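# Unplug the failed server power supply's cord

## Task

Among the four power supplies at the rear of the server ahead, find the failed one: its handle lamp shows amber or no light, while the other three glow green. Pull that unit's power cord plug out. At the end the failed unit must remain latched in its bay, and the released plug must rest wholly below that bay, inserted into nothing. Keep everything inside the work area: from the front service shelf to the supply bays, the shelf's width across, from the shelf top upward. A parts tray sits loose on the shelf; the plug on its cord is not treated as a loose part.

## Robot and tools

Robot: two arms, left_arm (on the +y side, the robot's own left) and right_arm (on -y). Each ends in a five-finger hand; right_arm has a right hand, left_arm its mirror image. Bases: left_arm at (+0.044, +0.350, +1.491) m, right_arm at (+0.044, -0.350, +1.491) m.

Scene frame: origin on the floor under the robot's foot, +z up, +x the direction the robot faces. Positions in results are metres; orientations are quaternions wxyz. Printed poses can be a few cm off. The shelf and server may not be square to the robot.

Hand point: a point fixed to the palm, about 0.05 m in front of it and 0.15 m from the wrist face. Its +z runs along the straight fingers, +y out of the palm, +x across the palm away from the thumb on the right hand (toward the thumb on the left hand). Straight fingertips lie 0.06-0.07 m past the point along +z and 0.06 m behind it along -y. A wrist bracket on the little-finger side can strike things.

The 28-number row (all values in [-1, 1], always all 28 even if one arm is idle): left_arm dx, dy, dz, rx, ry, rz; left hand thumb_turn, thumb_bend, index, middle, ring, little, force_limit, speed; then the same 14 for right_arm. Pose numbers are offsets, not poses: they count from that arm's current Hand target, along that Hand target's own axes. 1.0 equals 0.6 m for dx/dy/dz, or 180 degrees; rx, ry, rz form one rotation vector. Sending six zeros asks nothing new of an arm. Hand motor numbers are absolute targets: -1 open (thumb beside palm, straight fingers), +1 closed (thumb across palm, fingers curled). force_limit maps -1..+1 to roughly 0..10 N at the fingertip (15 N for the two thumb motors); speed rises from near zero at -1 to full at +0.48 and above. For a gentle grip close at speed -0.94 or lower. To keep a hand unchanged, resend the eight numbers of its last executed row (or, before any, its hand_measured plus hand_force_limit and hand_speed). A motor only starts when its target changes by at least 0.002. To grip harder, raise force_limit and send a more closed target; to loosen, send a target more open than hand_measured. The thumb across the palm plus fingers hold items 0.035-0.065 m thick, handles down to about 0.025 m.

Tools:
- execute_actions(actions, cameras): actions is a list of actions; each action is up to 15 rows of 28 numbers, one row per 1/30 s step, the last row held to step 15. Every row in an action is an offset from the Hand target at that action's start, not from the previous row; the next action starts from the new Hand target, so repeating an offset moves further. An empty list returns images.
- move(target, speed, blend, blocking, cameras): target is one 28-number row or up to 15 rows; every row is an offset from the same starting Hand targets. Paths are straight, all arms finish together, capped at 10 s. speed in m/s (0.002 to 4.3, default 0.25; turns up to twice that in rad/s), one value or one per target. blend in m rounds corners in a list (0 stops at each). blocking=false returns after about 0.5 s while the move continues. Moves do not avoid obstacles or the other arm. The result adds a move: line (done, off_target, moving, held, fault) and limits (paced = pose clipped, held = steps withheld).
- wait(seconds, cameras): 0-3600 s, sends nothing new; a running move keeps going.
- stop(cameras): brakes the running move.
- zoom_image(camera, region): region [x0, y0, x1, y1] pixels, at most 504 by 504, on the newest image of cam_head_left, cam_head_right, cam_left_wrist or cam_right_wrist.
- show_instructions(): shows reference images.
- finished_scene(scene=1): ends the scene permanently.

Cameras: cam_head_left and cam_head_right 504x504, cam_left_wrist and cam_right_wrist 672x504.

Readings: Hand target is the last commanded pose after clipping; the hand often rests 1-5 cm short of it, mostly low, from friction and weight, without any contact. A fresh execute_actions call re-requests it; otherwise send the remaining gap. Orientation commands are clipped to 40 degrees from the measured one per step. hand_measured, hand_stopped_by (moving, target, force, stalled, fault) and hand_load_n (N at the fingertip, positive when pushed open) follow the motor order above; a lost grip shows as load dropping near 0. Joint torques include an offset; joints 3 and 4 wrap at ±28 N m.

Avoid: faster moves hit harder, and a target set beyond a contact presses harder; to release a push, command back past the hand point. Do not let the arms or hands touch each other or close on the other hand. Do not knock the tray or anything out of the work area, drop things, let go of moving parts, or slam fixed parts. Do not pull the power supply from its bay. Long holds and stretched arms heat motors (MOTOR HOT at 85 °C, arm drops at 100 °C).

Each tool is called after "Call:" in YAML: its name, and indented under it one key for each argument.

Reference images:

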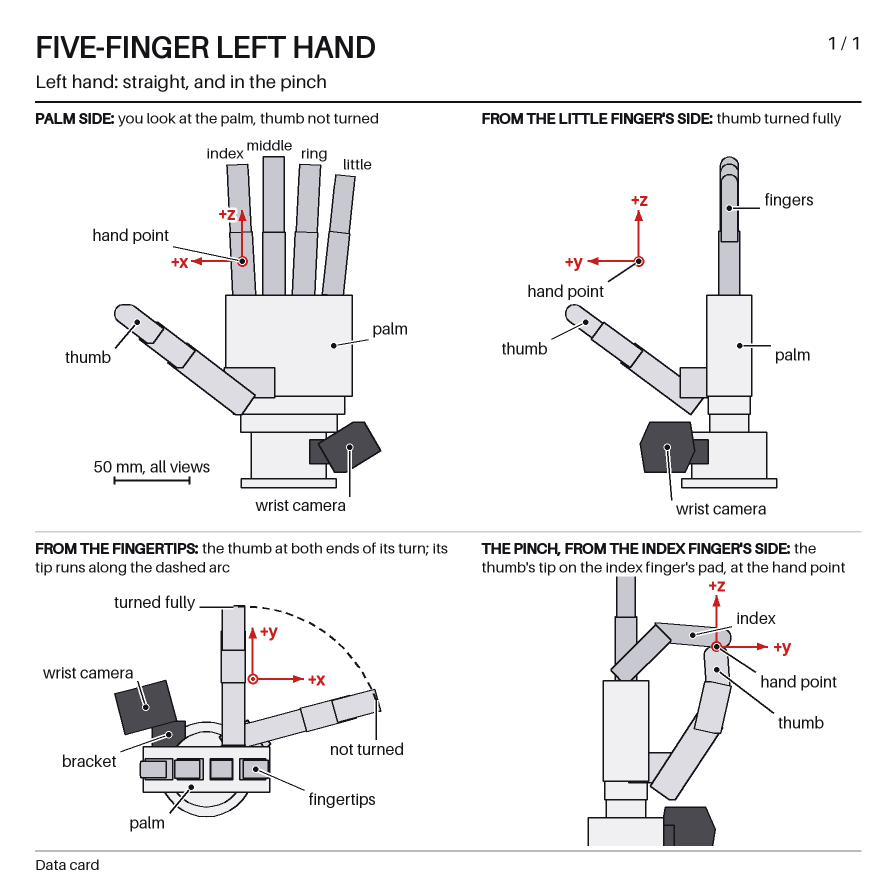

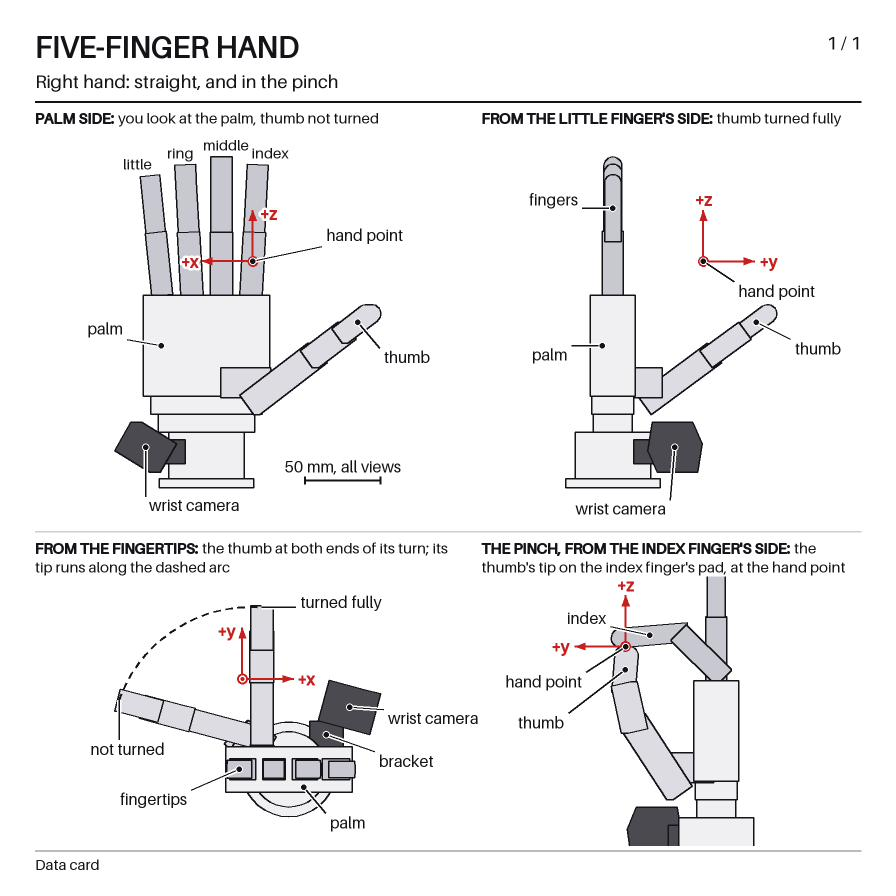

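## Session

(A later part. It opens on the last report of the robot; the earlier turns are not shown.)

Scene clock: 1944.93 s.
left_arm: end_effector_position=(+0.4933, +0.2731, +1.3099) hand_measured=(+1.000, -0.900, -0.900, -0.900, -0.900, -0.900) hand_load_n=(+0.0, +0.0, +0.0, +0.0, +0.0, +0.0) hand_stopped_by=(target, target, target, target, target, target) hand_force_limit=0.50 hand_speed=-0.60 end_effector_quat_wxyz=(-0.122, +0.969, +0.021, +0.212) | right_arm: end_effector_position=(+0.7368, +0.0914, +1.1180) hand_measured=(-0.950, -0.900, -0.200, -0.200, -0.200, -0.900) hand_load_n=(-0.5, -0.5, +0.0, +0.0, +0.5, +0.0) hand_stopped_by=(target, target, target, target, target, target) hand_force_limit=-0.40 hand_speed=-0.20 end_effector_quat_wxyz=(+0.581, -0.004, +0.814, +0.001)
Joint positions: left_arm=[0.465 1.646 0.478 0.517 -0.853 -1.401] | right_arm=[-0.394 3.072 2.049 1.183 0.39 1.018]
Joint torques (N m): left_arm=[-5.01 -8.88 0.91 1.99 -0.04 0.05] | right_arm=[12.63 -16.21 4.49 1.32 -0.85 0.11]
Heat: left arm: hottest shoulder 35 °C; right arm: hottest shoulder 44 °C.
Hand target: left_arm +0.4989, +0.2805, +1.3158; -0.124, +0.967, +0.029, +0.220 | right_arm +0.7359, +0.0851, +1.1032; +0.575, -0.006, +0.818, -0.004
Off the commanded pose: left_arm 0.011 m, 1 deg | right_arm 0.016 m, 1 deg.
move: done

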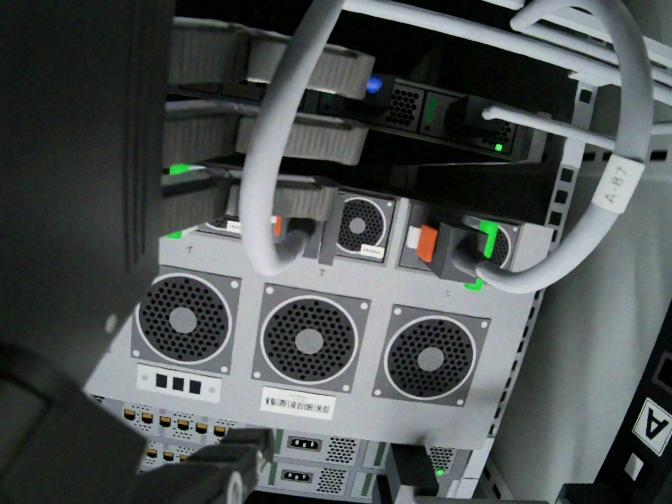

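Call:
move:
  target:
    - [0,0,0,0,0,0,1,-0.9,-0.9,-0.9,-0.9,-0.9,0.5,-0.6,0,0.0,0,0,0,0,-0.95,-0.9,0.95,0.95,0.95,-0.9,0.5,-0.1]
  speed: 0.08
  cameras: ["cam_right_wrist"]

Scene clock: 1950.30 s.
left_arm: end_effector_position=(+0.4933, +0.2731, +1.3099) hand_measured=(+1.000, -0.900, -0.900, -0.900, -0.900, -0.900) hand_load_n=(+0.0, +0.0, +0.0, +0.0, +0.0, +0.0) hand_stopped_by=(target, target, target, target, target, target) hand_force_limit=0.50 hand_speed=-0.60 end_effector_quat_wxyz=(-0.122, +0.969, +0.021, +0.212) | right_arm: end_effector_position=(+0.7585, +0.0810, +1.1179) hand_measured=(-0.950, -0.900, +0.616, +0.938, +0.532, -0.900) hand_load_n=(+0.0, +0.0, +0.0, +8.5, +0.5, +0.0) hand_stopped_by=(target, target, force, force, force, target) hand_force_limit=0.50 hand_speed=-0.10 end_effector_quat_wxyz=(+0.583, -0.007, +0.812, -0.011)
Joint positions: left_arm=[0.465 1.646 0.478 0.517 -0.853 -1.401] | right_arm=[-0.409 3.066 2.091 1.149 0.385 0.997]
Joint torques (N m): left_arm=[-4.78 -8.76 0.87 1.92 -0.04 0.06] | right_arm=[14.45 -15.85 1.5 2.63 -0.61 0.35]
Heat: left arm: hottest shoulder 35 °C; right arm: hottest shoulder 44 °C.
Hand target: left_arm +0.4989, +0.2805, +1.3158; -0.124, +0.967, +0.029, +0.220 | right_arm +0.7360, +0.0851, +1.1033; +0.575, -0.005, +0.818, -0.004
Off the commanded pose: left_arm 0.011 m, 1 deg | right_arm 0.027 m, 1 deg.
move: done

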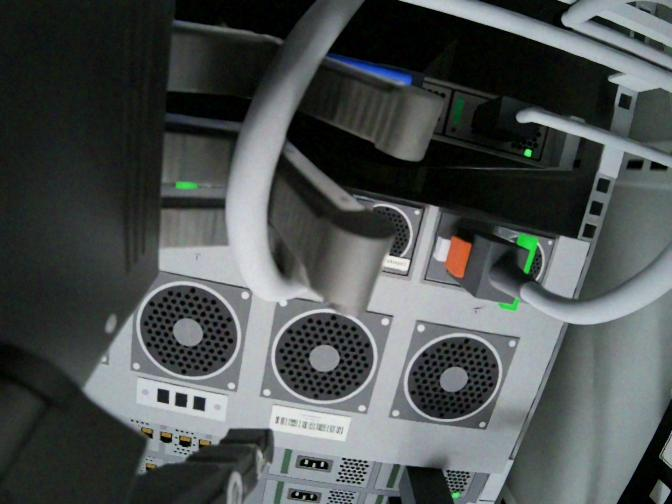

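Call:
move:
  target:
    - [0,0,0,0,0,0,1,-0.9,-0.9,-0.9,-0.9,-0.9,0.5,-0.6,0,0.0,0,0,0,0,-0.95,-0.9,0.98,0.98,0.98,-0.9,0.7,-0.1]
    - [0,0,0,0,0,0,1,-0.9,-0.9,-0.9,-0.9,-0.9,0.5,-0.6,0.0808,0.001,-0.0772,0,0,0,-0.95,-0.9,0.98,0.98,0.98,-0.9,0.7,-0.1]
  speed: 0.08
  cameras: ["cam_right_wrist"]

Scene clock: 1957.10 s.
left_arm: end_effector_position=(+0.4933, +0.2731, +1.3099) hand_measured=(+1.000, -0.900, -0.900, -0.900, -0.900, -0.900) hand_load_n=(+0.0, +0.0, -0.5, +0.0, +0.0, +0.0) hand_stopped_by=(target, target, target, target, target, target) hand_force_limit=0.50 hand_speed=-0.60 end_effector_quat_wxyz=(-0.122, +0.969, +0.021, +0.212) | right_arm: end_effector_position=(+0.7568, +0.0835, +1.1142) hand_measured=(-0.950, -0.900, +0.768, +0.980, +0.852, -0.900) hand_load_n=(+0.0, -0.5, +12.5, +1.0, +9.5, +0.0) hand_stopped_by=(target, target, force, target, force, target) hand_force_limit=0.70 hand_speed=-0.10 end_effector_quat_wxyz=(+0.583, -0.014, +0.812, -0.010)
Joint positions: left_arm=[0.465 1.646 0.478 0.517 -0.853 -1.401] | right_arm=[-0.411 3.075 2.1 1.143 0.374 0.989]
Joint torques (N m): left_arm=[-4.84 -8.88 0.88 1.87 -0.05 0.07] | right_arm=[12.69 -11.58 -3.48 4.75 -0.55 0.53]
Heat: left arm: hottest shoulder 35 °C; right arm: hottest shoulder 43 °C.
Hand target: left_arm +0.4989, +0.2805, +1.3158; -0.124, +0.967, +0.029, +0.220 | right_arm +0.6759, +0.0851, +1.0734; +0.575, -0.005, +0.818, -0.004
Off the commanded pose: left_arm 0.011 m, 1 deg | right_arm 0.091 m, 2 deg.
joint sent to its limit (right arm) — joint 2 (shoulder), upper limit. The joint targets are off in position, not in orientation.
move: off_target (right_arm)

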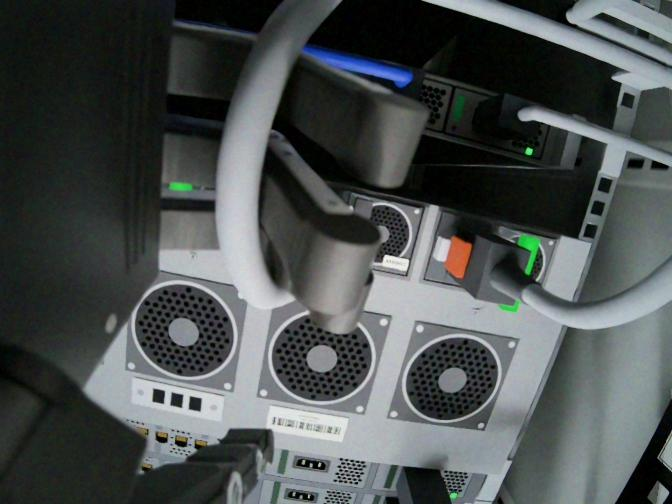

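Call:
move:
  target:
    - [0,0,0,0,0,0,1,-0.9,-0.9,-0.9,-0.9,-0.9,0.5,-0.6,0.0338,0.0,-0.0941,0,0.08,0,-0.95,-0.9,0.98,0.98,0.98,-0.9,0.7,-0.1]
  speed: 0.08
  cameras: ["cam_right_wrist"]

Scene clock: 1963.47 s.
left_arm: end_effector_position=(+0.4933, +0.2731, +1.3099) hand_measured=(+1.000, -0.900, -0.900, -0.900, -0.900, -0.900) hand_load_n=(+0.0, +0.0, +0.0, +0.0, +0.0, +0.0) hand_stopped_by=(target, target, target, target, target, target) hand_force_limit=0.50 hand_speed=-0.60 end_effector_quat_wxyz=(-0.122, +0.969, +0.021, +0.212) | right_arm: end_effector_position=(+0.7559, +0.0766, +1.1069) hand_measured=(-0.950, -0.900, +0.766, +0.980, +0.850, -0.900) hand_load_n=(+0.0, +0.0, +10.5, +2.5, +34.0, +0.0) hand_stopped_by=(target, target, force, target, force, target) hand_force_limit=0.70 hand_speed=-0.10 end_effector_quat_wxyz=(+0.523, -0.003, +0.852, -0.018)
Joint positions: left_arm=[0.465 1.646 0.478 0.517 -0.853 -1.401] | right_arm=[-0.397 2.996 2.006 1.037 0.485 1.046]
Joint torques (N m): left_arm=[-4.84 -9 0.91 1.92 -0.04 0.07] | right_arm=[16.85 -13.51 -11 4.94 2.17 0.86]
Heat: left arm: hottest shoulder 35 °C; right arm: hottest shoulder 43 °C.
Hand target: left_arm +0.4989, +0.2805, +1.3158; -0.124, +0.967, +0.029, +0.220 | right_arm +0.6157, +0.0850, +1.0732; +0.468, -0.005, +0.884, -0.005
Off the commanded pose: left_arm 0.011 m, 1 deg | right_arm 0.144 m, 7 deg.
move: off_target (right_arm)

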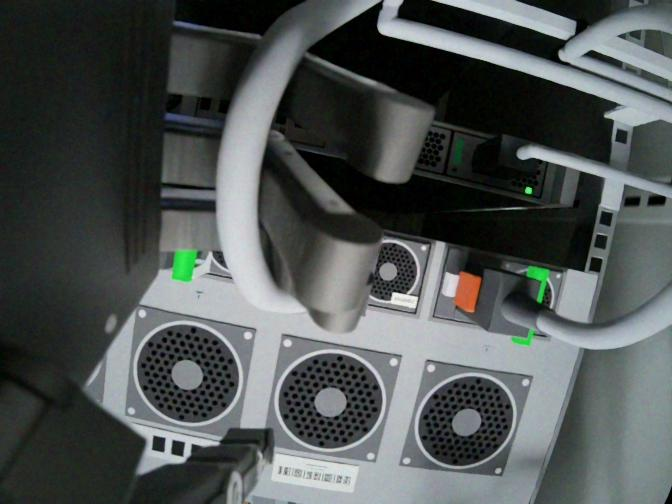

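Call:
move:
  target:
    - [0,0,0,0,0,0,1,-0.9,-0.9,-0.9,-0.9,-0.9,0.5,-0.6,-0.0553,0.0,0.0308,0,-0.13,0,-0.95,-0.9,0.98,0.98,0.98,-0.9,0.7,-0.1]
  speed: 0.08
  cameras: ["cam_right_wrist"]

Scene clock: 1974.23 s.
left_arm: end_effector_position=(+0.4933, +0.2731, +1.3099) hand_measured=(+1.000, -0.900, -0.900, -0.900, -0.900, -0.900) hand_load_n=(+0.0, +0.0, +0.0, +0.0, +0.0, +0.0) hand_stopped_by=(target, target, target, target, target, target) hand_force_limit=0.50 hand_speed=-0.60 end_effector_quat_wxyz=(-0.122, +0.969, +0.021, +0.212) | right_arm: end_effector_position=(+0.7546, +0.0819, +1.1152) hand_measured=(-0.950, -0.900, +0.766, +0.980, +0.850, -0.900) hand_load_n=(+0.0, +0.0, +19.5, +2.5, +18.0, +0.0) hand_stopped_by=(target, target, force, target, force, target) hand_force_limit=0.70 hand_speed=-0.10 end_effector_quat_wxyz=(+0.595, -0.059, +0.801, -0.008)
Joint positions: left_arm=[0.465 1.646 0.478 0.517 -0.853 -1.401] | right_arm=[-0.43 3.048 2.059 1.15 0.291 0.924]
Joint torques (N m): left_arm=[-5.07 -8.82 0.87 1.91 -0.04 0.05] | right_arm=[14.39 -9.11 -4 7.54 -0.99 0.8]
Heat: left arm: hottest shoulder 35 °C; right arm: hottest shoulder 42 °C.
Hand target: left_arm +0.4989, +0.2805, +1.3158; -0.124, +0.967, +0.029, +0.220 | right_arm +0.6500, +0.0852, +1.0905; +0.638, -0.006, +0.770, -0.004
Off the commanded pose: left_arm 0.011 m, 1 deg | right_arm 0.108 m, 9 deg.
joint sent to its limit (right arm) — joint 2 (shoulder), upper limit. The joint targets are off in position and orientation.
move: off_target (right_arm)

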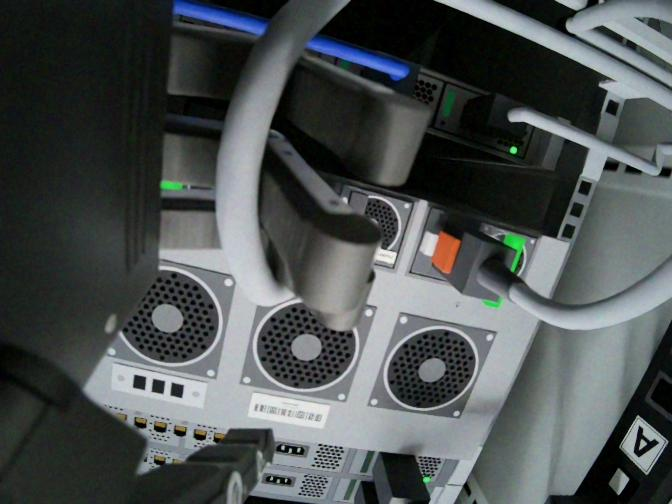

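Call:
wait:
  seconds: 0.1
  cameras: ["cam_head_left","cam_head_right"]

Call:
zoom_image:
  camera: "cam_head_left"
  region: [220, 310, 320, 410]

Call:
zoom_image:
  camera: "cam_head_right"
  region: [160, 310, 260, 410]

Scene clock: 1984.47 s.
left_arm: end_effector_position=(+0.4933, +0.2731, +1.3099) hand_measured=(+1.000, -0.900, -0.900, -0.900, -0.900, -0.900) hand_load_n=(+0.0, +0.0, +0.0, +0.0, +0.0, +0.0) hand_stopped_by=(target, target, target, target, target, target) hand_force_limit=0.50 hand_speed=-0.60 end_effector_quat_wxyz=(-0.122, +0.969, +0.021, +0.212) | right_arm: end_effector_position=(+0.7546, +0.0819, +1.1152) hand_measured=(-0.950, -0.900, +0.766, +0.980, +0.850, -0.900) hand_load_n=(+0.0, +0.0, +19.5, +2.5, +18.0, +0.0) hand_stopped_by=(target, target, force, target, force, target) hand_force_limit=0.70 hand_speed=-0.10 end_effector_quat_wxyz=(+0.595, -0.059, +0.801, -0.008)
Joint positions: left_arm=[0.465 1.646 0.478 0.517 -0.853 -1.401] | right_arm=[-0.43 3.048 2.059 1.15 0.291 0.923]
Joint torques (N m): left_arm=[-5.01 -8.7 0.92 1.91 -0.03 0.08] | right_arm=[14.39 -9.23 -4.01 7.66 -0.96 0.76]
Heat: left arm: hottest shoulder 35 °C; right arm: hottest shoulder 42 °C.
Hand target: left_arm +0.4989, +0.2805, +1.3158; -0.124, +0.967, +0.029, +0.220 | right_arm +0.6500, +0.0852, +1.0905; +0.638, -0.006, +0.770, -0.004
Off the commanded pose: left_arm 0.011 m, 1 deg | right_arm 0.108 m, 9 deg.
wait: 0.10 s; at rest from the start

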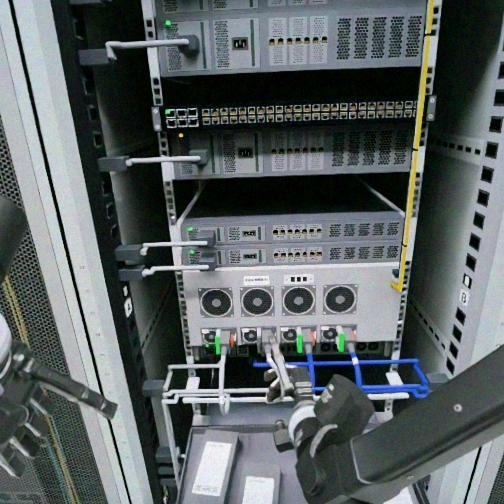

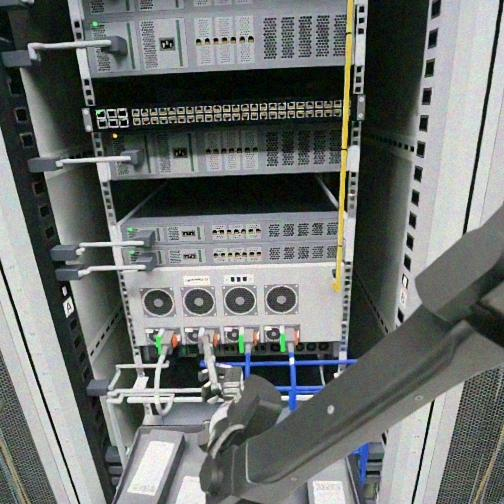

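Scaled by 5.040 from the camera's image (finer frame: 720x720).

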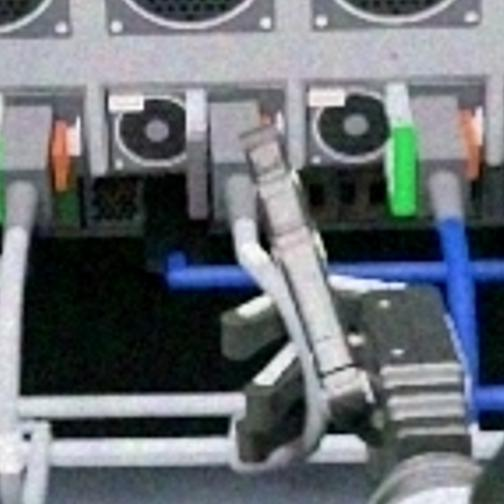

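Scaled by 5.040 from the camera's image (finer frame: 720x720).

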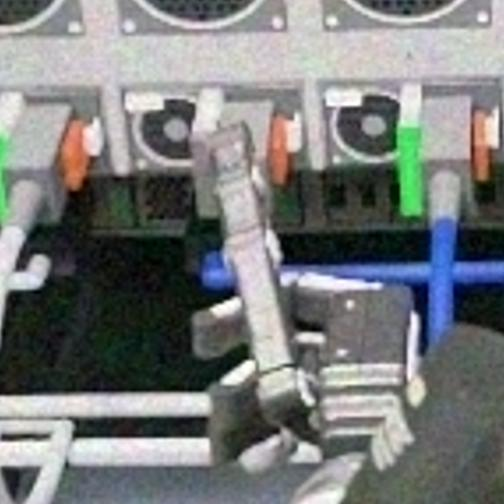

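Call:
move:
  target:
    - [0,0,0,0,0,0,1,-0.9,-0.9,-0.9,-0.9,-0.9,0.5,-0.6,0.0,0.0,0.18,0,0.04,0,-0.95,-0.9,0.98,0.98,0.98,-0.9,0.7,-0.1]
    - [0,0,0,0,0,0,1,-0.9,-0.9,-0.9,-0.9,-0.9,0.5,-0.6,0.0,0.0,0.17,0,0.04,0,-0.95,-0.9,0.0,0.0,0.0,-0.9,0.3,-0.3]
  speed: 0.15

Call:
move:
  target:
    - [0,0,0,0,0,0,1,-0.9,-0.9,-0.9,-0.9,-0.9,0.5,-0.6,0.0,0.0,0.0,0,0.0,0,-0.95,-0.9,-0.9,-0.9,-0.9,-0.9,0.3,-0.3]
    - [0,0,0,0,0,0,1,-0.9,-0.9,-0.9,-0.9,-0.9,0.5,-0.6,0.0,-0.03,0.0,0,0.0,0,-0.95,-0.9,-0.9,-0.9,-0.9,-0.9,0.3,-0.3]
  speed: 0.15
  cameras: ["cam_right_wrist"]

Scene clock: 2103.57 s.
left_arm: end_effector_position=(+0.4933, +0.2731, +1.3099) hand_measured=(+1.000, -0.900, -0.900, -0.900, -0.900, -0.900) hand_load_n=(-0.5, +0.0, +0.0, +0.0, +0.0, +0.0) hand_stopped_by=(target, target, target, target, target, target) hand_force_limit=0.50 hand_speed=-0.60 end_effector_quat_wxyz=(-0.122, +0.969, +0.021, +0.212) | right_arm: end_effector_position=(+0.7609, +0.0898, +1.0933) hand_measured=(-0.950, -0.900, +0.000, +0.000, +0.000, -0.900) hand_load_n=(+0.0, +0.0, +0.0, +0.0, +0.0, +0.0) hand_stopped_by=(target, target, target, target, target, target) hand_force_limit=0.30 hand_speed=-0.30 end_effector_quat_wxyz=(+0.576, -0.021, +0.817, +0.010)
Joint positions: left_arm=[0.465 1.646 0.478 0.517 -0.853 -1.401] | right_arm=[-0.43 3.12 2.185 1.063 0.33 1.016]
Joint torques (N m): left_arm=[-4.95 -8.94 0.9 1.88 -0.04 0.06] | right_arm=[12.16 -15.03 3.56 1.66 -0.46 0.15]
Heat: left arm: hottest shoulder 35 °C; right arm: hottest shoulder 40 °C.
Hand target: left_arm +0.4989, +0.2805, +1.3158; -0.124, +0.967, +0.029, +0.220 | right_arm +0.7501, +0.0854, +1.0715; +0.588, -0.006, +0.809, -0.004
Off the commanded pose: left_arm 0.011 m, 1 deg | right_arm 0.025 m, 3 deg.
joint sent to its limit (right arm) — joint 2 (shoulder), upper limit. The joint targets are off in orientation, not in position.
move: off_target (right_arm); target 2's new numbers were sent with right_arm's hand 0.031 m and 3 deg from that target

Scene clock: 2105.13 s.
left_arm: end_effector_position=(+0.4933, +0.2731, +1.3099) hand_measured=(+1.000, -0.900, -0.900, -0.900, -0.900, -0.900) hand_load_n=(+0.0, +0.0, +0.0, +0.0, -0.5, +0.0) hand_stopped_by=(target, target, target, target, target, target) hand_force_limit=0.50 hand_speed=-0.60 end_effector_quat_wxyz=(-0.122, +0.969, +0.021, +0.212) | right_arm: end_effector_position=(+0.7599, +0.0752, +1.0860) hand_measured=(-0.950, -0.900, -0.900, -0.900, -0.900, -0.900) hand_load_n=(+0.0, +0.0, +0.0, +0.0, +0.0, +0.0) hand_stopped_by=(target, target, target, target, target, target) hand_force_limit=0.30 hand_speed=-0.30 end_effector_quat_wxyz=(+0.581, -0.015, +0.814, +0.004)
Joint positions: left_arm=[0.465 1.646 0.478 0.517 -0.853 -1.401] | right_arm=[-0.45 3.125 2.18 1.093 0.319 1.016]
Joint torques (N m): left_arm=[-4.72 -8.94 0.92 1.87 -0.05 0.07] | right_arm=[13.04 -15.85 2.74 2.43 -0.84 0.2]
Heat: left arm: hottest shoulder 35 °C; right arm: hottest shoulder 40 °C.
Hand target: left_arm +0.4989, +0.2805, +1.3158; -0.124, +0.967, +0.029, +0.220 | right_arm +0.7500, +0.0674, +1.0715; +0.588, -0.006, +0.809, -0.004
Off the commanded pose: left_arm 0.011 m, 1 deg | right_arm 0.019 m, 2 deg.
joint sent to its limit (right arm) — joint 2 (shoulder), upper limit. The joint targets still meet the commanded pose.
move: off_target (right_arm)

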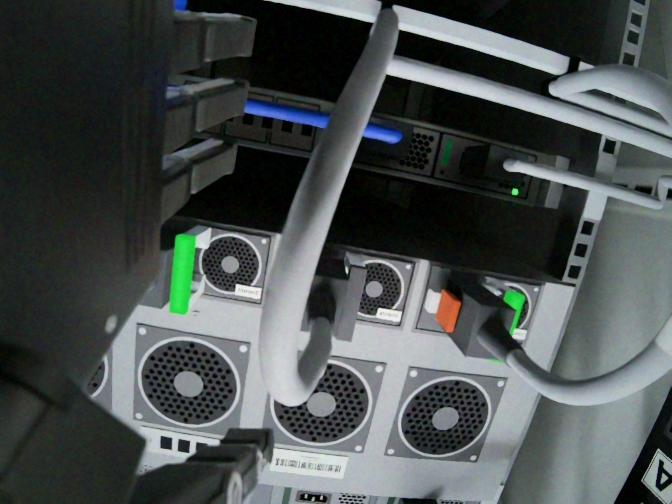

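Call:
zoom_image:
  camera: "cam_right_wrist"
  region: [240, 220, 560, 420]

Scaled by 1.575 from the camera's image (finer frame: 960x720).

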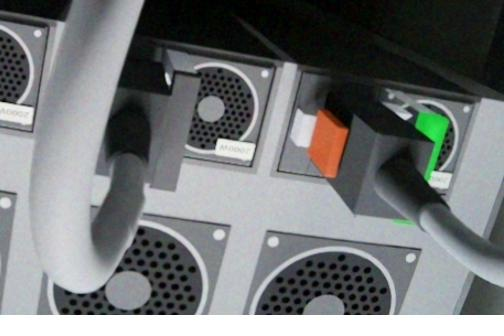

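Call:
move:
  target:
    - [0,0,0,0,0,0,1,-0.9,-0.9,-0.9,-0.9,-0.9,0.5,-0.6,0.02,-0.03,-0.2,0,0.0,0,-0.95,-0.9,-0.9,-0.9,-0.9,-0.9,0.3,-0.3]
    - [0,0,0,0,0,0,1,-0.9,-0.9,-0.9,-0.9,-0.9,0.5,-0.6,-0.1833,-0.03,-0.2733,0,0.0,0,-0.95,-0.9,-0.9,-0.9,-0.9,-0.9,0.3,-0.3]
  speed: 0.2

Scene clock: 2124.37 s.
left_arm: end_effector_position=(+0.4933, +0.2731, +1.3099) hand_measured=(+1.000, -0.900, -0.900, -0.900, -0.900, -0.900) hand_load_n=(+0.0, +0.0, +0.0, -0.5, -0.5, +0.0) hand_stopped_by=(target, target, target, target, target, target) hand_force_limit=0.50 hand_speed=-0.60 end_effector_quat_wxyz=(-0.122, +0.969, +0.021, +0.212) | right_arm: end_effector_position=(+0.6313, +0.0495, +1.2225) hand_measured=(-0.950, -0.900, -0.900, -0.900, -0.900, -0.900) hand_load_n=(+0.0, -0.5, +0.0, +0.0, +0.0, +0.0) hand_stopped_by=(target, target, target, target, target, target) hand_force_limit=0.30 hand_speed=-0.30 end_effector_quat_wxyz=(+0.580, -0.006, +0.814, +0.000)
Joint positions: left_arm=[0.465 1.646 0.478 0.517 -0.853 -1.401] | right_arm=[-0.303 2.796 1.407 1.554 0.478 0.998]
Joint torques (N m): left_arm=[-4.89 -8.88 0.9 1.89 -0.05 0.06] | right_arm=[13.1 -15.03 0.25 2.28 -0.56 0.11]
Heat: left arm: hottest shoulder 35 °C; right arm: hottest shoulder 41 °C.
Hand target: left_arm +0.4989, +0.2805, +1.3158; -0.124, +0.967, +0.029, +0.220 | right_arm +0.6281, +0.0509, +1.2270; +0.588, -0.006, +0.809, -0.004
Off the commanded pose: left_arm 0.011 m, 1 deg | right_arm 0.006 m, 1 deg.
joint sent to its limit (right arm) — joint 4 (wrist pitch), upper limit. The joint targets still meet the commanded pose.
move: done

Call:
move:
  target:
    - [0,0,0,0,0,0,1,-0.9,-0.9,-0.9,-0.9,-0.9,0.5,-0.6,-0.111,0.0641,0.1605,0.0478,0.2881,0.0524,0.6,0,-0.9,-0.9,-0.9,-0.9,0,-0.3]
  speed: 0.25
  cameras: ["cam_right_wrist"]

Call:
zoom_image:
  camera: "cam_right_wrist"
  region: [200, 60, 520, 300]

Scene clock: 2140.30 s.
left_arm: end_effector_position=(+0.4933, +0.2731, +1.3099) hand_measured=(+1.000, -0.900, -0.900, -0.900, -0.900, -0.900) hand_load_n=(+0.0, +0.0, +0.0, +0.0, +0.0, +0.0) hand_stopped_by=(target, target, target, target, target, target) hand_force_limit=0.50 hand_speed=-0.60 end_effector_quat_wxyz=(-0.122, +0.969, +0.021, +0.212) | right_arm: end_effector_position=(+0.7380, +0.0736, +1.2519) hand_measured=(+0.600, +0.000, -0.900, -0.900, -0.900, -0.900) hand_load_n=(+0.0, +0.0, +0.0, +0.0, +0.0, +0.0) hand_stopped_by=(target, target, target, target, target, target) hand_force_limit=0.00 hand_speed=-0.30 end_effector_quat_wxyz=(+0.168, +0.104, +0.980, -0.027)
Joint positions: left_arm=[0.465 1.646 0.478 0.517 -0.853 -1.401] | right_arm=[-0.186 2.477 1.848 -0.41 0.872 2.022]
Joint torques (N m): left_arm=[-4.78 -8.76 0.9 1.88 -0.04 0.07] | right_arm=[16.73 -18.37 8.09 0.5 -0.24 0.24]
Heat: left arm: hottest shoulder 35 °C; right arm: hottest shoulder 41 °C.
Hand target: left_arm +0.4989, +0.2805, +1.3158; -0.124, +0.967, +0.029, +0.220 | right_arm +0.7401, +0.0904, +1.2602; +0.173, +0.104, +0.979, -0.018
Off the commanded pose: left_arm 0.011 m, 1 deg | right_arm 0.019 m, 1 deg.
move: off_target (right_arm)

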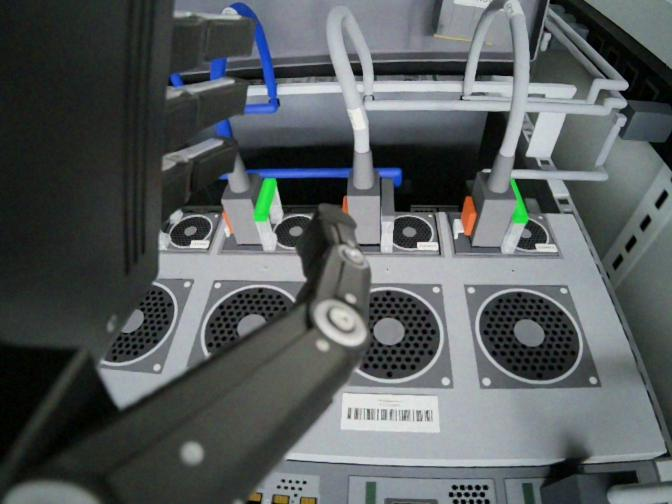

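Scaled by 1.575 from the camera's image (finer frame: 960x720).

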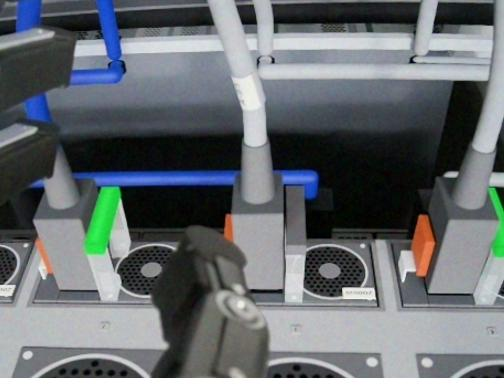

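Call:
move:
  target:
    - [0,0,0,0,0,0,1,-0.9,-0.9,-0.9,-0.9,-0.9,0.5,-0.6,-0.0395,0.012,0.183,0,0,0,0.6,0.35,-0.9,-0.9,-0.9,-0.9,0,-0.3]
  speed: 0.1
  cameras: ["cam_right_wrist"]

Call:
zoom_image:
  camera: "cam_right_wrist"
  region: [160, 60, 480, 300]

Scene clock: 2170.43 s.
left_arm: end_effector_position=(+0.4933, +0.2731, +1.3099) hand_measured=(+1.000, -0.900, -0.900, -0.900, -0.900, -0.900) hand_load_n=(+0.0, +0.0, +0.0, -0.5, +0.0, +0.0) hand_stopped_by=(target, target, target, target, target, target) hand_force_limit=0.50 hand_speed=-0.60 end_effector_quat_wxyz=(-0.122, +0.969, +0.021, +0.212) | right_arm: end_effector_position=(+0.7928, +0.0910, +1.1748) hand_measured=(+0.600, +0.350, -0.900, -0.900, -0.900, -0.900) hand_load_n=(+0.0, +0.0, +0.0, +0.0, +0.0, +0.0) hand_stopped_by=(target, target, target, target, target, target) hand_force_limit=0.00 hand_speed=-0.30 end_effector_quat_wxyz=(+0.175, +0.101, +0.979, -0.016)
Joint positions: left_arm=[0.465 1.646 0.478 0.517 -0.853 -1.401] | right_arm=[-0.264 2.714 2.196 -0.418 0.812 1.9]
Joint torques (N m): left_arm=[-4.89 -8.88 0.88 1.91 -0.05 0.06] | right_arm=[14.15 -18.84 8.8 0.5 -0.31 0.09]
Heat: left arm: hottest shoulder 35 °C; right arm: hottest shoulder 42 °C.
Hand target: left_arm +0.4989, +0.2805, +1.3158; -0.124, +0.967, +0.029, +0.220 | right_arm +0.8003, +0.0849, +1.1653; +0.173, +0.104, +0.979, -0.018
Off the commanded pose: left_arm 0.011 m, 1 deg | right_arm 0.014 m, 0 deg.
move: off_target (right_arm)

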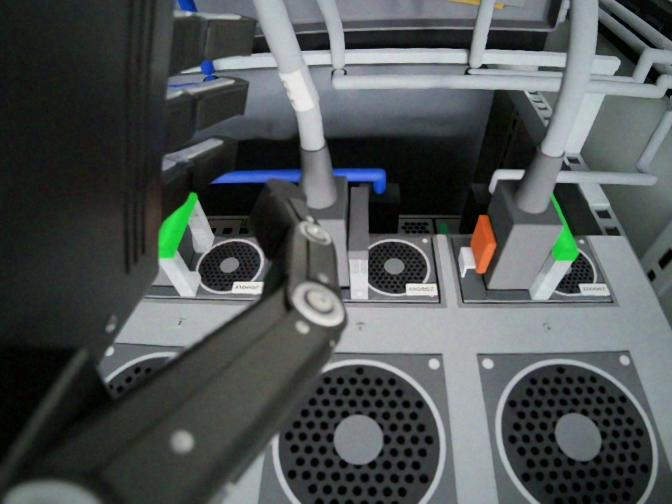

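Scaled by 1.575 from the camera's image (finer frame: 960x720).

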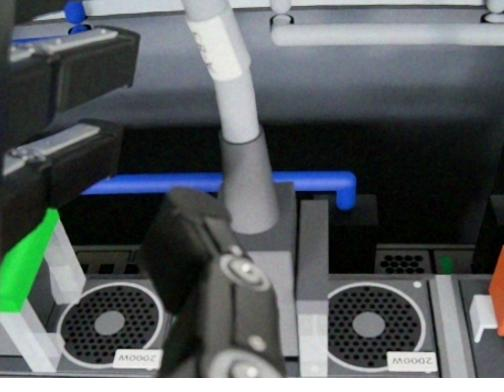

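Call:
move:
  target:
    - [0,0,0,0,0,0,1,-0.9,-0.9,-0.9,-0.9,-0.9,0.5,-0.6,0.0074,0,0.0204,0,0,0,0.6,0.35,-0.9,-0.9,-0.9,-0.9,0,-0.3]
    - [0,0,0,0,0,0,1,-0.9,-0.9,-0.9,-0.9,-0.9,0.5,-0.6,0.0074,0,0.0204,0,0,0,0.6,0.35,-0.55,-0.55,-0.6,-0.9,0,-0.3]
  speed: 0.06
  cameras: ["cam_right_wrist"]

Call:
zoom_image:
  camera: "cam_right_wrist"
  region: [160, 60, 480, 300]

Scene clock: 2179.20 s.
left_arm: end_effector_position=(+0.4933, +0.2731, +1.3099) hand_measured=(+1.000, -0.900, -0.900, -0.900, -0.900, -0.900) hand_load_n=(+0.0, +0.0, +0.0, +0.0, +0.0, +0.0) hand_stopped_by=(target, target, target, target, target, target) hand_force_limit=0.50 hand_speed=-0.60 end_effector_quat_wxyz=(-0.122, +0.969, +0.021, +0.212) | right_arm: end_effector_position=(+0.7912, +0.0929, +1.1641) hand_measured=(+0.600, +0.350, -0.550, -0.550, -0.600, -0.900) hand_load_n=(+0.0, +0.0, +0.0, +0.0, +0.0, +0.0) hand_stopped_by=(target, target, target, target, target, target) hand_force_limit=0.00 hand_speed=-0.30 end_effector_quat_wxyz=(+0.173, +0.097, +0.980, -0.016)
Joint positions: left_arm=[0.465 1.646 0.478 0.517 -0.853 -1.401] | right_arm=[-0.271 2.737 2.218 -0.418 0.806 1.888]
Joint torques (N m): left_arm=[-4.78 -8.88 0.88 1.89 -0.04 0.07] | right_arm=[14.21 -19.08 8.64 1.05 -0.37 0.08]
Heat: left arm: hottest shoulder 35 °C; right arm: hottest shoulder 42 °C.
Hand target: left_arm +0.4989, +0.2805, +1.3158; -0.124, +0.967, +0.029, +0.220 | right_arm +0.8002, +0.0850, +1.1522; +0.173, +0.103, +0.979, -0.018
Off the commanded pose: left_arm 0.011 m, 1 deg | right_arm 0.017 m, 1 deg.
move: off_target (right_arm); target 2's new numbers were sent with right_arm's hand 0.017 m and 1 deg from that target

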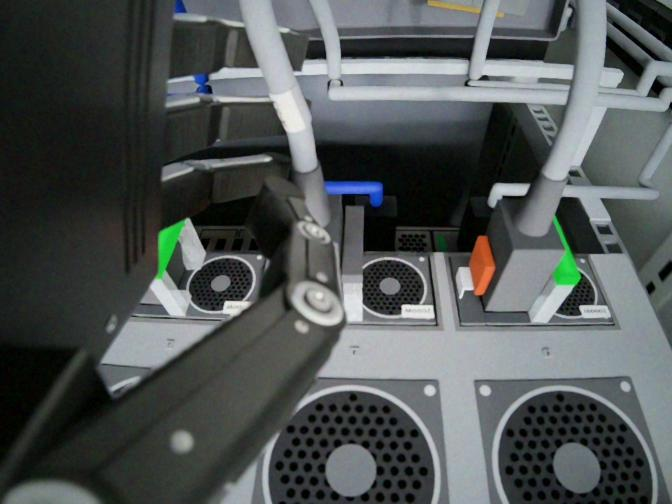

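Scaled by 1.575 from the camera's image (finer frame: 960x720).

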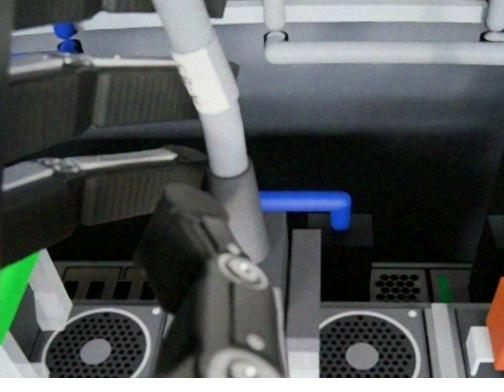

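Call:
move:
  target:
    - [0,0,0,0,0,0,1,-0.9,-0.9,-0.9,-0.9,-0.9,0.5,-0.6,-0.069,0.0156,0.0251,0,0,0,0.6,0.35,-0.55,-0.55,-0.6,-0.9,0,-0.3]
  speed: 0.06
  cameras: ["cam_right_wrist"]

Call:
zoom_image:
  camera: "cam_right_wrist"
  region: [160, 60, 480, 300]

Scene clock: 2186.63 s.
left_arm: end_effector_position=(+0.4933, +0.2731, +1.3099) hand_measured=(+1.000, -0.900, -0.900, -0.900, -0.900, -0.900) hand_load_n=(+0.0, +0.0, +0.0, +0.0, +0.0, +0.0) hand_stopped_by=(target, target, target, target, target, target) hand_force_limit=0.50 hand_speed=-0.60 end_effector_quat_wxyz=(-0.122, +0.969, +0.021, +0.212) | right_arm: end_effector_position=(+0.8362, +0.0951, +1.1608) hand_measured=(+0.600, +0.350, -0.550, -0.550, -0.600, -0.900) hand_load_n=(+0.0, +0.0, +0.0, +0.5, +0.0, +0.0) hand_stopped_by=(target, target, target, target, target, target) hand_force_limit=0.00 hand_speed=-0.30 end_effector_quat_wxyz=(+0.174, +0.095, +0.980, -0.015)
Joint positions: left_arm=[0.465 1.646 0.478 0.517 -0.853 -1.401] | right_arm=[-0.289 2.876 2.551 -0.595 0.793 1.863]
Joint torques (N m): left_arm=[-4.89 -8.94 0.87 1.89 -0.05 0.06] | right_arm=[14.86 -20.31 9.72 0.66 -0.27 0.14]
Heat: left arm: hottest shoulder 35 °C; right arm: hottest shoulder 43 °C.
Hand target: left_arm +0.4989, +0.2805, +1.3158; -0.124, +0.967, +0.029, +0.220 | right_arm +0.8451, +0.0848, +1.1519; +0.173, +0.104, +0.979, -0.018
Off the commanded pose: left_arm 0.011 m, 1 deg | right_arm 0.016 m, 1 deg.
move: off_target (right_arm)

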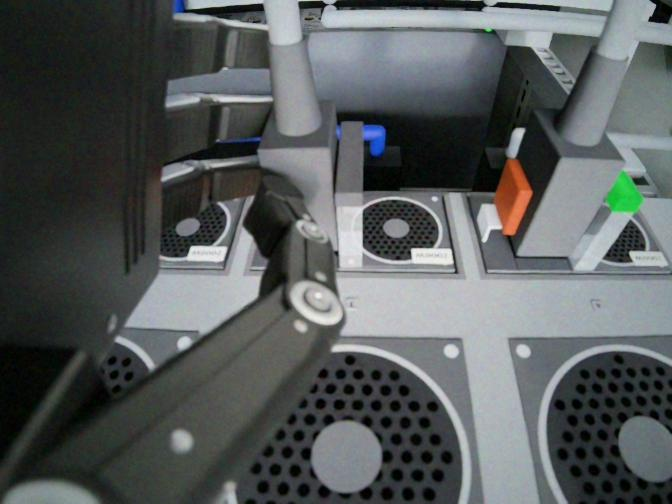

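Scaled by 1.575 from the camera's image (finer frame: 960x720).

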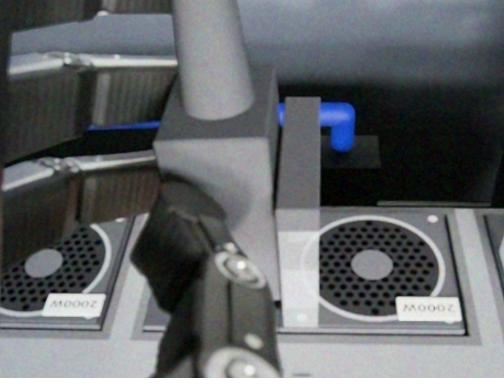

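Call:
move:
  target:
    - [0,0,0,0,0,0,1,-0.9,-0.9,-0.9,-0.9,-0.9,0.5,-0.6,0.0022,0.0092,0.0152,0,0,0,0.6,0.35,-0.55,-0.55,-0.6,-0.9,0,-0.3]
  speed: 0.04
  cameras: ["cam_right_wrist"]

Call:
zoom_image:
  camera: "cam_right_wrist"
  region: [160, 60, 480, 300]

Scene clock: 2214.87 s.
left_arm: end_effector_position=(+0.4933, +0.2731, +1.3099) hand_measured=(+1.000, -0.900, -0.900, -0.900, -0.900, -0.900) hand_load_n=(+0.0, +0.0, +0.0, +0.0, -0.5, +0.0) hand_stopped_by=(target, target, target, target, target, target) hand_force_limit=0.50 hand_speed=-0.60 end_effector_quat_wxyz=(-0.122, +0.969, +0.021, +0.212) | right_arm: end_effector_position=(+0.8404, +0.1005, +1.1535) hand_measured=(+0.600, +0.350, -0.550, -0.550, -0.600, -0.900) hand_load_n=(+0.0, +0.0, +0.0, +1.0, +0.0, +0.0) hand_stopped_by=(target, target, target, target, target, target) hand_force_limit=0.00 hand_speed=-0.30 end_effector_quat_wxyz=(+0.175, +0.097, +0.980, -0.015)
Joint positions: left_arm=[0.465 1.646 0.478 0.517 -0.853 -1.401] | right_arm=[-0.291 2.941 2.666 -0.639 0.792 1.862]
Joint torques (N m): left_arm=[-4.89 -8.94 0.92 1.92 -0.05 0.07] | right_arm=[14.92 -20.42 10.13 0.84 -0.32 0.13]
Heat: left arm: hottest shoulder 35 °C; right arm: hottest shoulder 43 °C.
Hand target: left_arm +0.4989, +0.2805, +1.3158; -0.124, +0.967, +0.029, +0.220 | right_arm +0.8482, +0.0900, +1.1432; +0.173, +0.104, +0.979, -0.018
Off the commanded pose: left_arm 0.011 m, 1 deg | right_arm 0.017 m, 1 deg.
move: off_target (right_arm)

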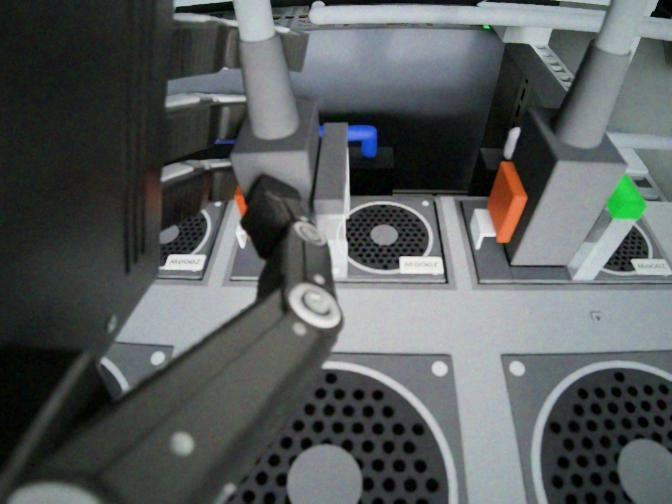

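Scaled by 1.575 from the camera's image (finer frame: 960x720).

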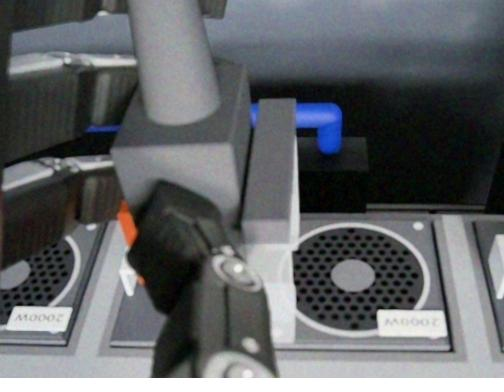

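Call:
move:
  target:
    - [0,0,0,0,0,0,1,-0.9,-0.9,-0.9,-0.9,-0.9,0.5,-0.6,0,0,0,0,0,0,0.6,0.35,0.3,0.3,0.3,-0.9,-0.3,-0.8]
  speed: 0.04
  cameras: ["cam_right_wrist"]

Call:
zoom_image:
  camera: "cam_right_wrist"
  region: [160, 60, 480, 300]

Scene clock: 2220.17 s.
left_arm: end_effector_position=(+0.4933, +0.2731, +1.3099) hand_measured=(+1.000, -0.900, -0.900, -0.900, -0.900, -0.900) hand_load_n=(+0.0, -0.5, +0.0, +0.0, +0.0, +0.0) hand_stopped_by=(target, target, target, target, target, target) hand_force_limit=0.50 hand_speed=-0.60 end_effector_quat_wxyz=(-0.122, +0.969, +0.021, +0.212) | right_arm: end_effector_position=(+0.8401, +0.0995, +1.1526) hand_measured=(+0.600, +0.350, -0.480, -0.516, -0.158, -0.900) hand_load_n=(+0.0, +0.0, +5.0, +0.0, +6.0, +0.0) hand_stopped_by=(target, target, force, force, force, target) hand_force_limit=-0.30 hand_speed=-0.80 end_effector_quat_wxyz=(+0.173, +0.096, +0.980, -0.016)
Joint positions: left_arm=[0.465 1.646 0.478 0.517 -0.853 -1.401] | right_arm=[-0.292 2.943 2.671 -0.647 0.793 1.862]
Joint torques (N m): left_arm=[-5.01 -8.94 0.91 1.91 -0.05 0.07] | right_arm=[14.86 -19.78 10.13 0.85 -0.35 0.17]
Heat: left arm: hottest shoulder 35 °C; right arm: hottest shoulder 43 °C.
Hand target: left_arm +0.4989, +0.2805, +1.3158; -0.124, +0.967, +0.029, +0.220 | right_arm +0.8481, +0.0899, +1.1430; +0.173, +0.104, +0.979, -0.018
Off the commanded pose: left_arm 0.011 m, 1 deg | right_arm 0.016 m, 1 deg.
move: done

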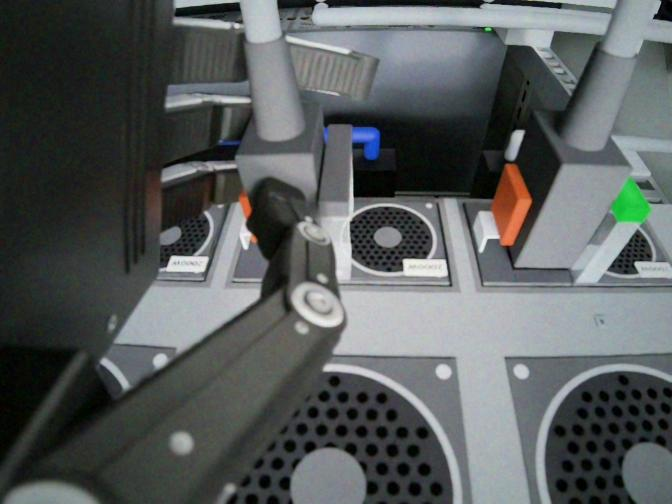

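Scaled by 1.575 from the camera's image (finer frame: 960x720).

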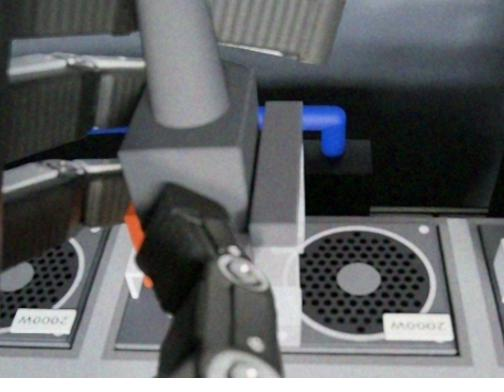

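Call:
move:
  target:
    - [0,0,0,0,0,0,1,-0.9,-0.9,-0.9,-0.9,-0.9,0.5,-0.6,0,0,0,0,0,0,0.6,0.35,-0.6,-0.6,-0.6,-0.9,-0.3,-0.6]
    - [0,0,0,0,0,0,1,-0.9,-0.9,-0.9,-0.9,-0.9,0.5,-0.6,-0.0032,-0.0163,0.0012,0,0,0,0.6,0.35,-0.6,-0.6,-0.6,-0.9,-0.3,-0.6]
    - [0,0,0,0,0,0,1,-0.9,-0.9,-0.9,-0.9,-0.9,0.5,-0.6,-0.0032,-0.0163,0.0012,0,0,0,0.6,0.22,-0.5,-0.5,-0.4,-0.9,-0.3,-0.6]
  speed: 0.04
  cameras: ["cam_right_wrist"]

Call:
zoom_image:
  camera: "cam_right_wrist"
  region: [160, 60, 480, 300]

Scene clock: 2253.53 s.
left_arm: end_effector_position=(+0.4933, +0.2731, +1.3099) hand_measured=(+1.000, -0.900, -0.900, -0.900, -0.900, -0.900) hand_load_n=(-0.5, +0.0, +0.0, +0.0, +0.0, +0.0) hand_stopped_by=(target, target, target, target, target, target) hand_force_limit=0.50 hand_speed=-0.60 end_effector_quat_wxyz=(-0.122, +0.969, +0.021, +0.212) | right_arm: end_effector_position=(+0.8410, +0.0978, +1.1530) hand_measured=(+0.600, +0.222, -0.500, -0.500, -0.400, -0.900) hand_load_n=(-0.5, -1.5, +0.0, +0.0, +0.0, +0.0) hand_stopped_by=(target, target, target, target, target, target) hand_force_limit=-0.30 hand_speed=-0.60 end_effector_quat_wxyz=(+0.174, +0.097, +0.980, -0.014)
Joint positions: left_arm=[0.465 1.646 0.478 0.517 -0.853 -1.401] | right_arm=[-0.294 2.93 2.646 -0.628 0.789 1.859]
Joint torques (N m): left_arm=[-5.07 -8.82 0.87 1.89 -0.04 0.06] | right_arm=[14.33 -22.36 5.67 1.5 -0.29 0.06]
Heat: left arm: hottest shoulder 35 °C; right arm: hottest shoulder 45 °C.
Hand target: left_arm +0.4989, +0.2805, +1.3158; -0.124, +0.967, +0.029, +0.220 | right_arm +0.8481, +0.0800, +1.1432; +0.173, +0.104, +0.979, -0.018
Off the commanded pose: left_arm 0.011 m, 1 deg | right_arm 0.022 m, 1 deg.
move: off_target (right_arm); target 3's new numbers were sent with right_arm's hand 0.023 m and 1 deg from that target

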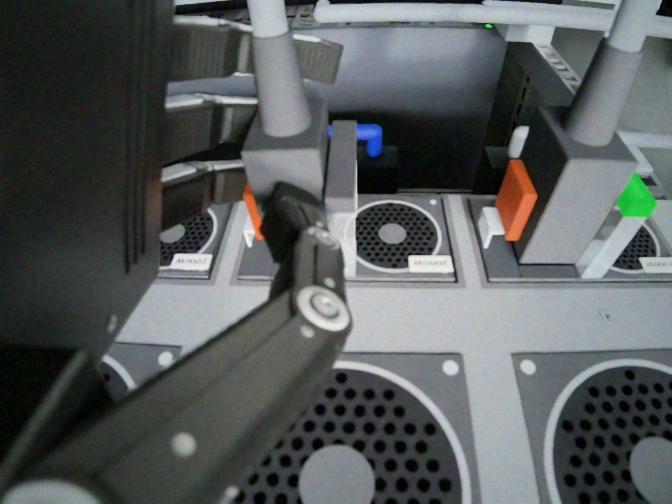

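Scaled by 1.575 from the camera's image (finer frame: 960x720).

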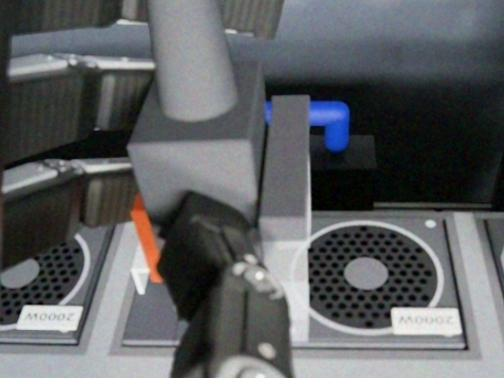

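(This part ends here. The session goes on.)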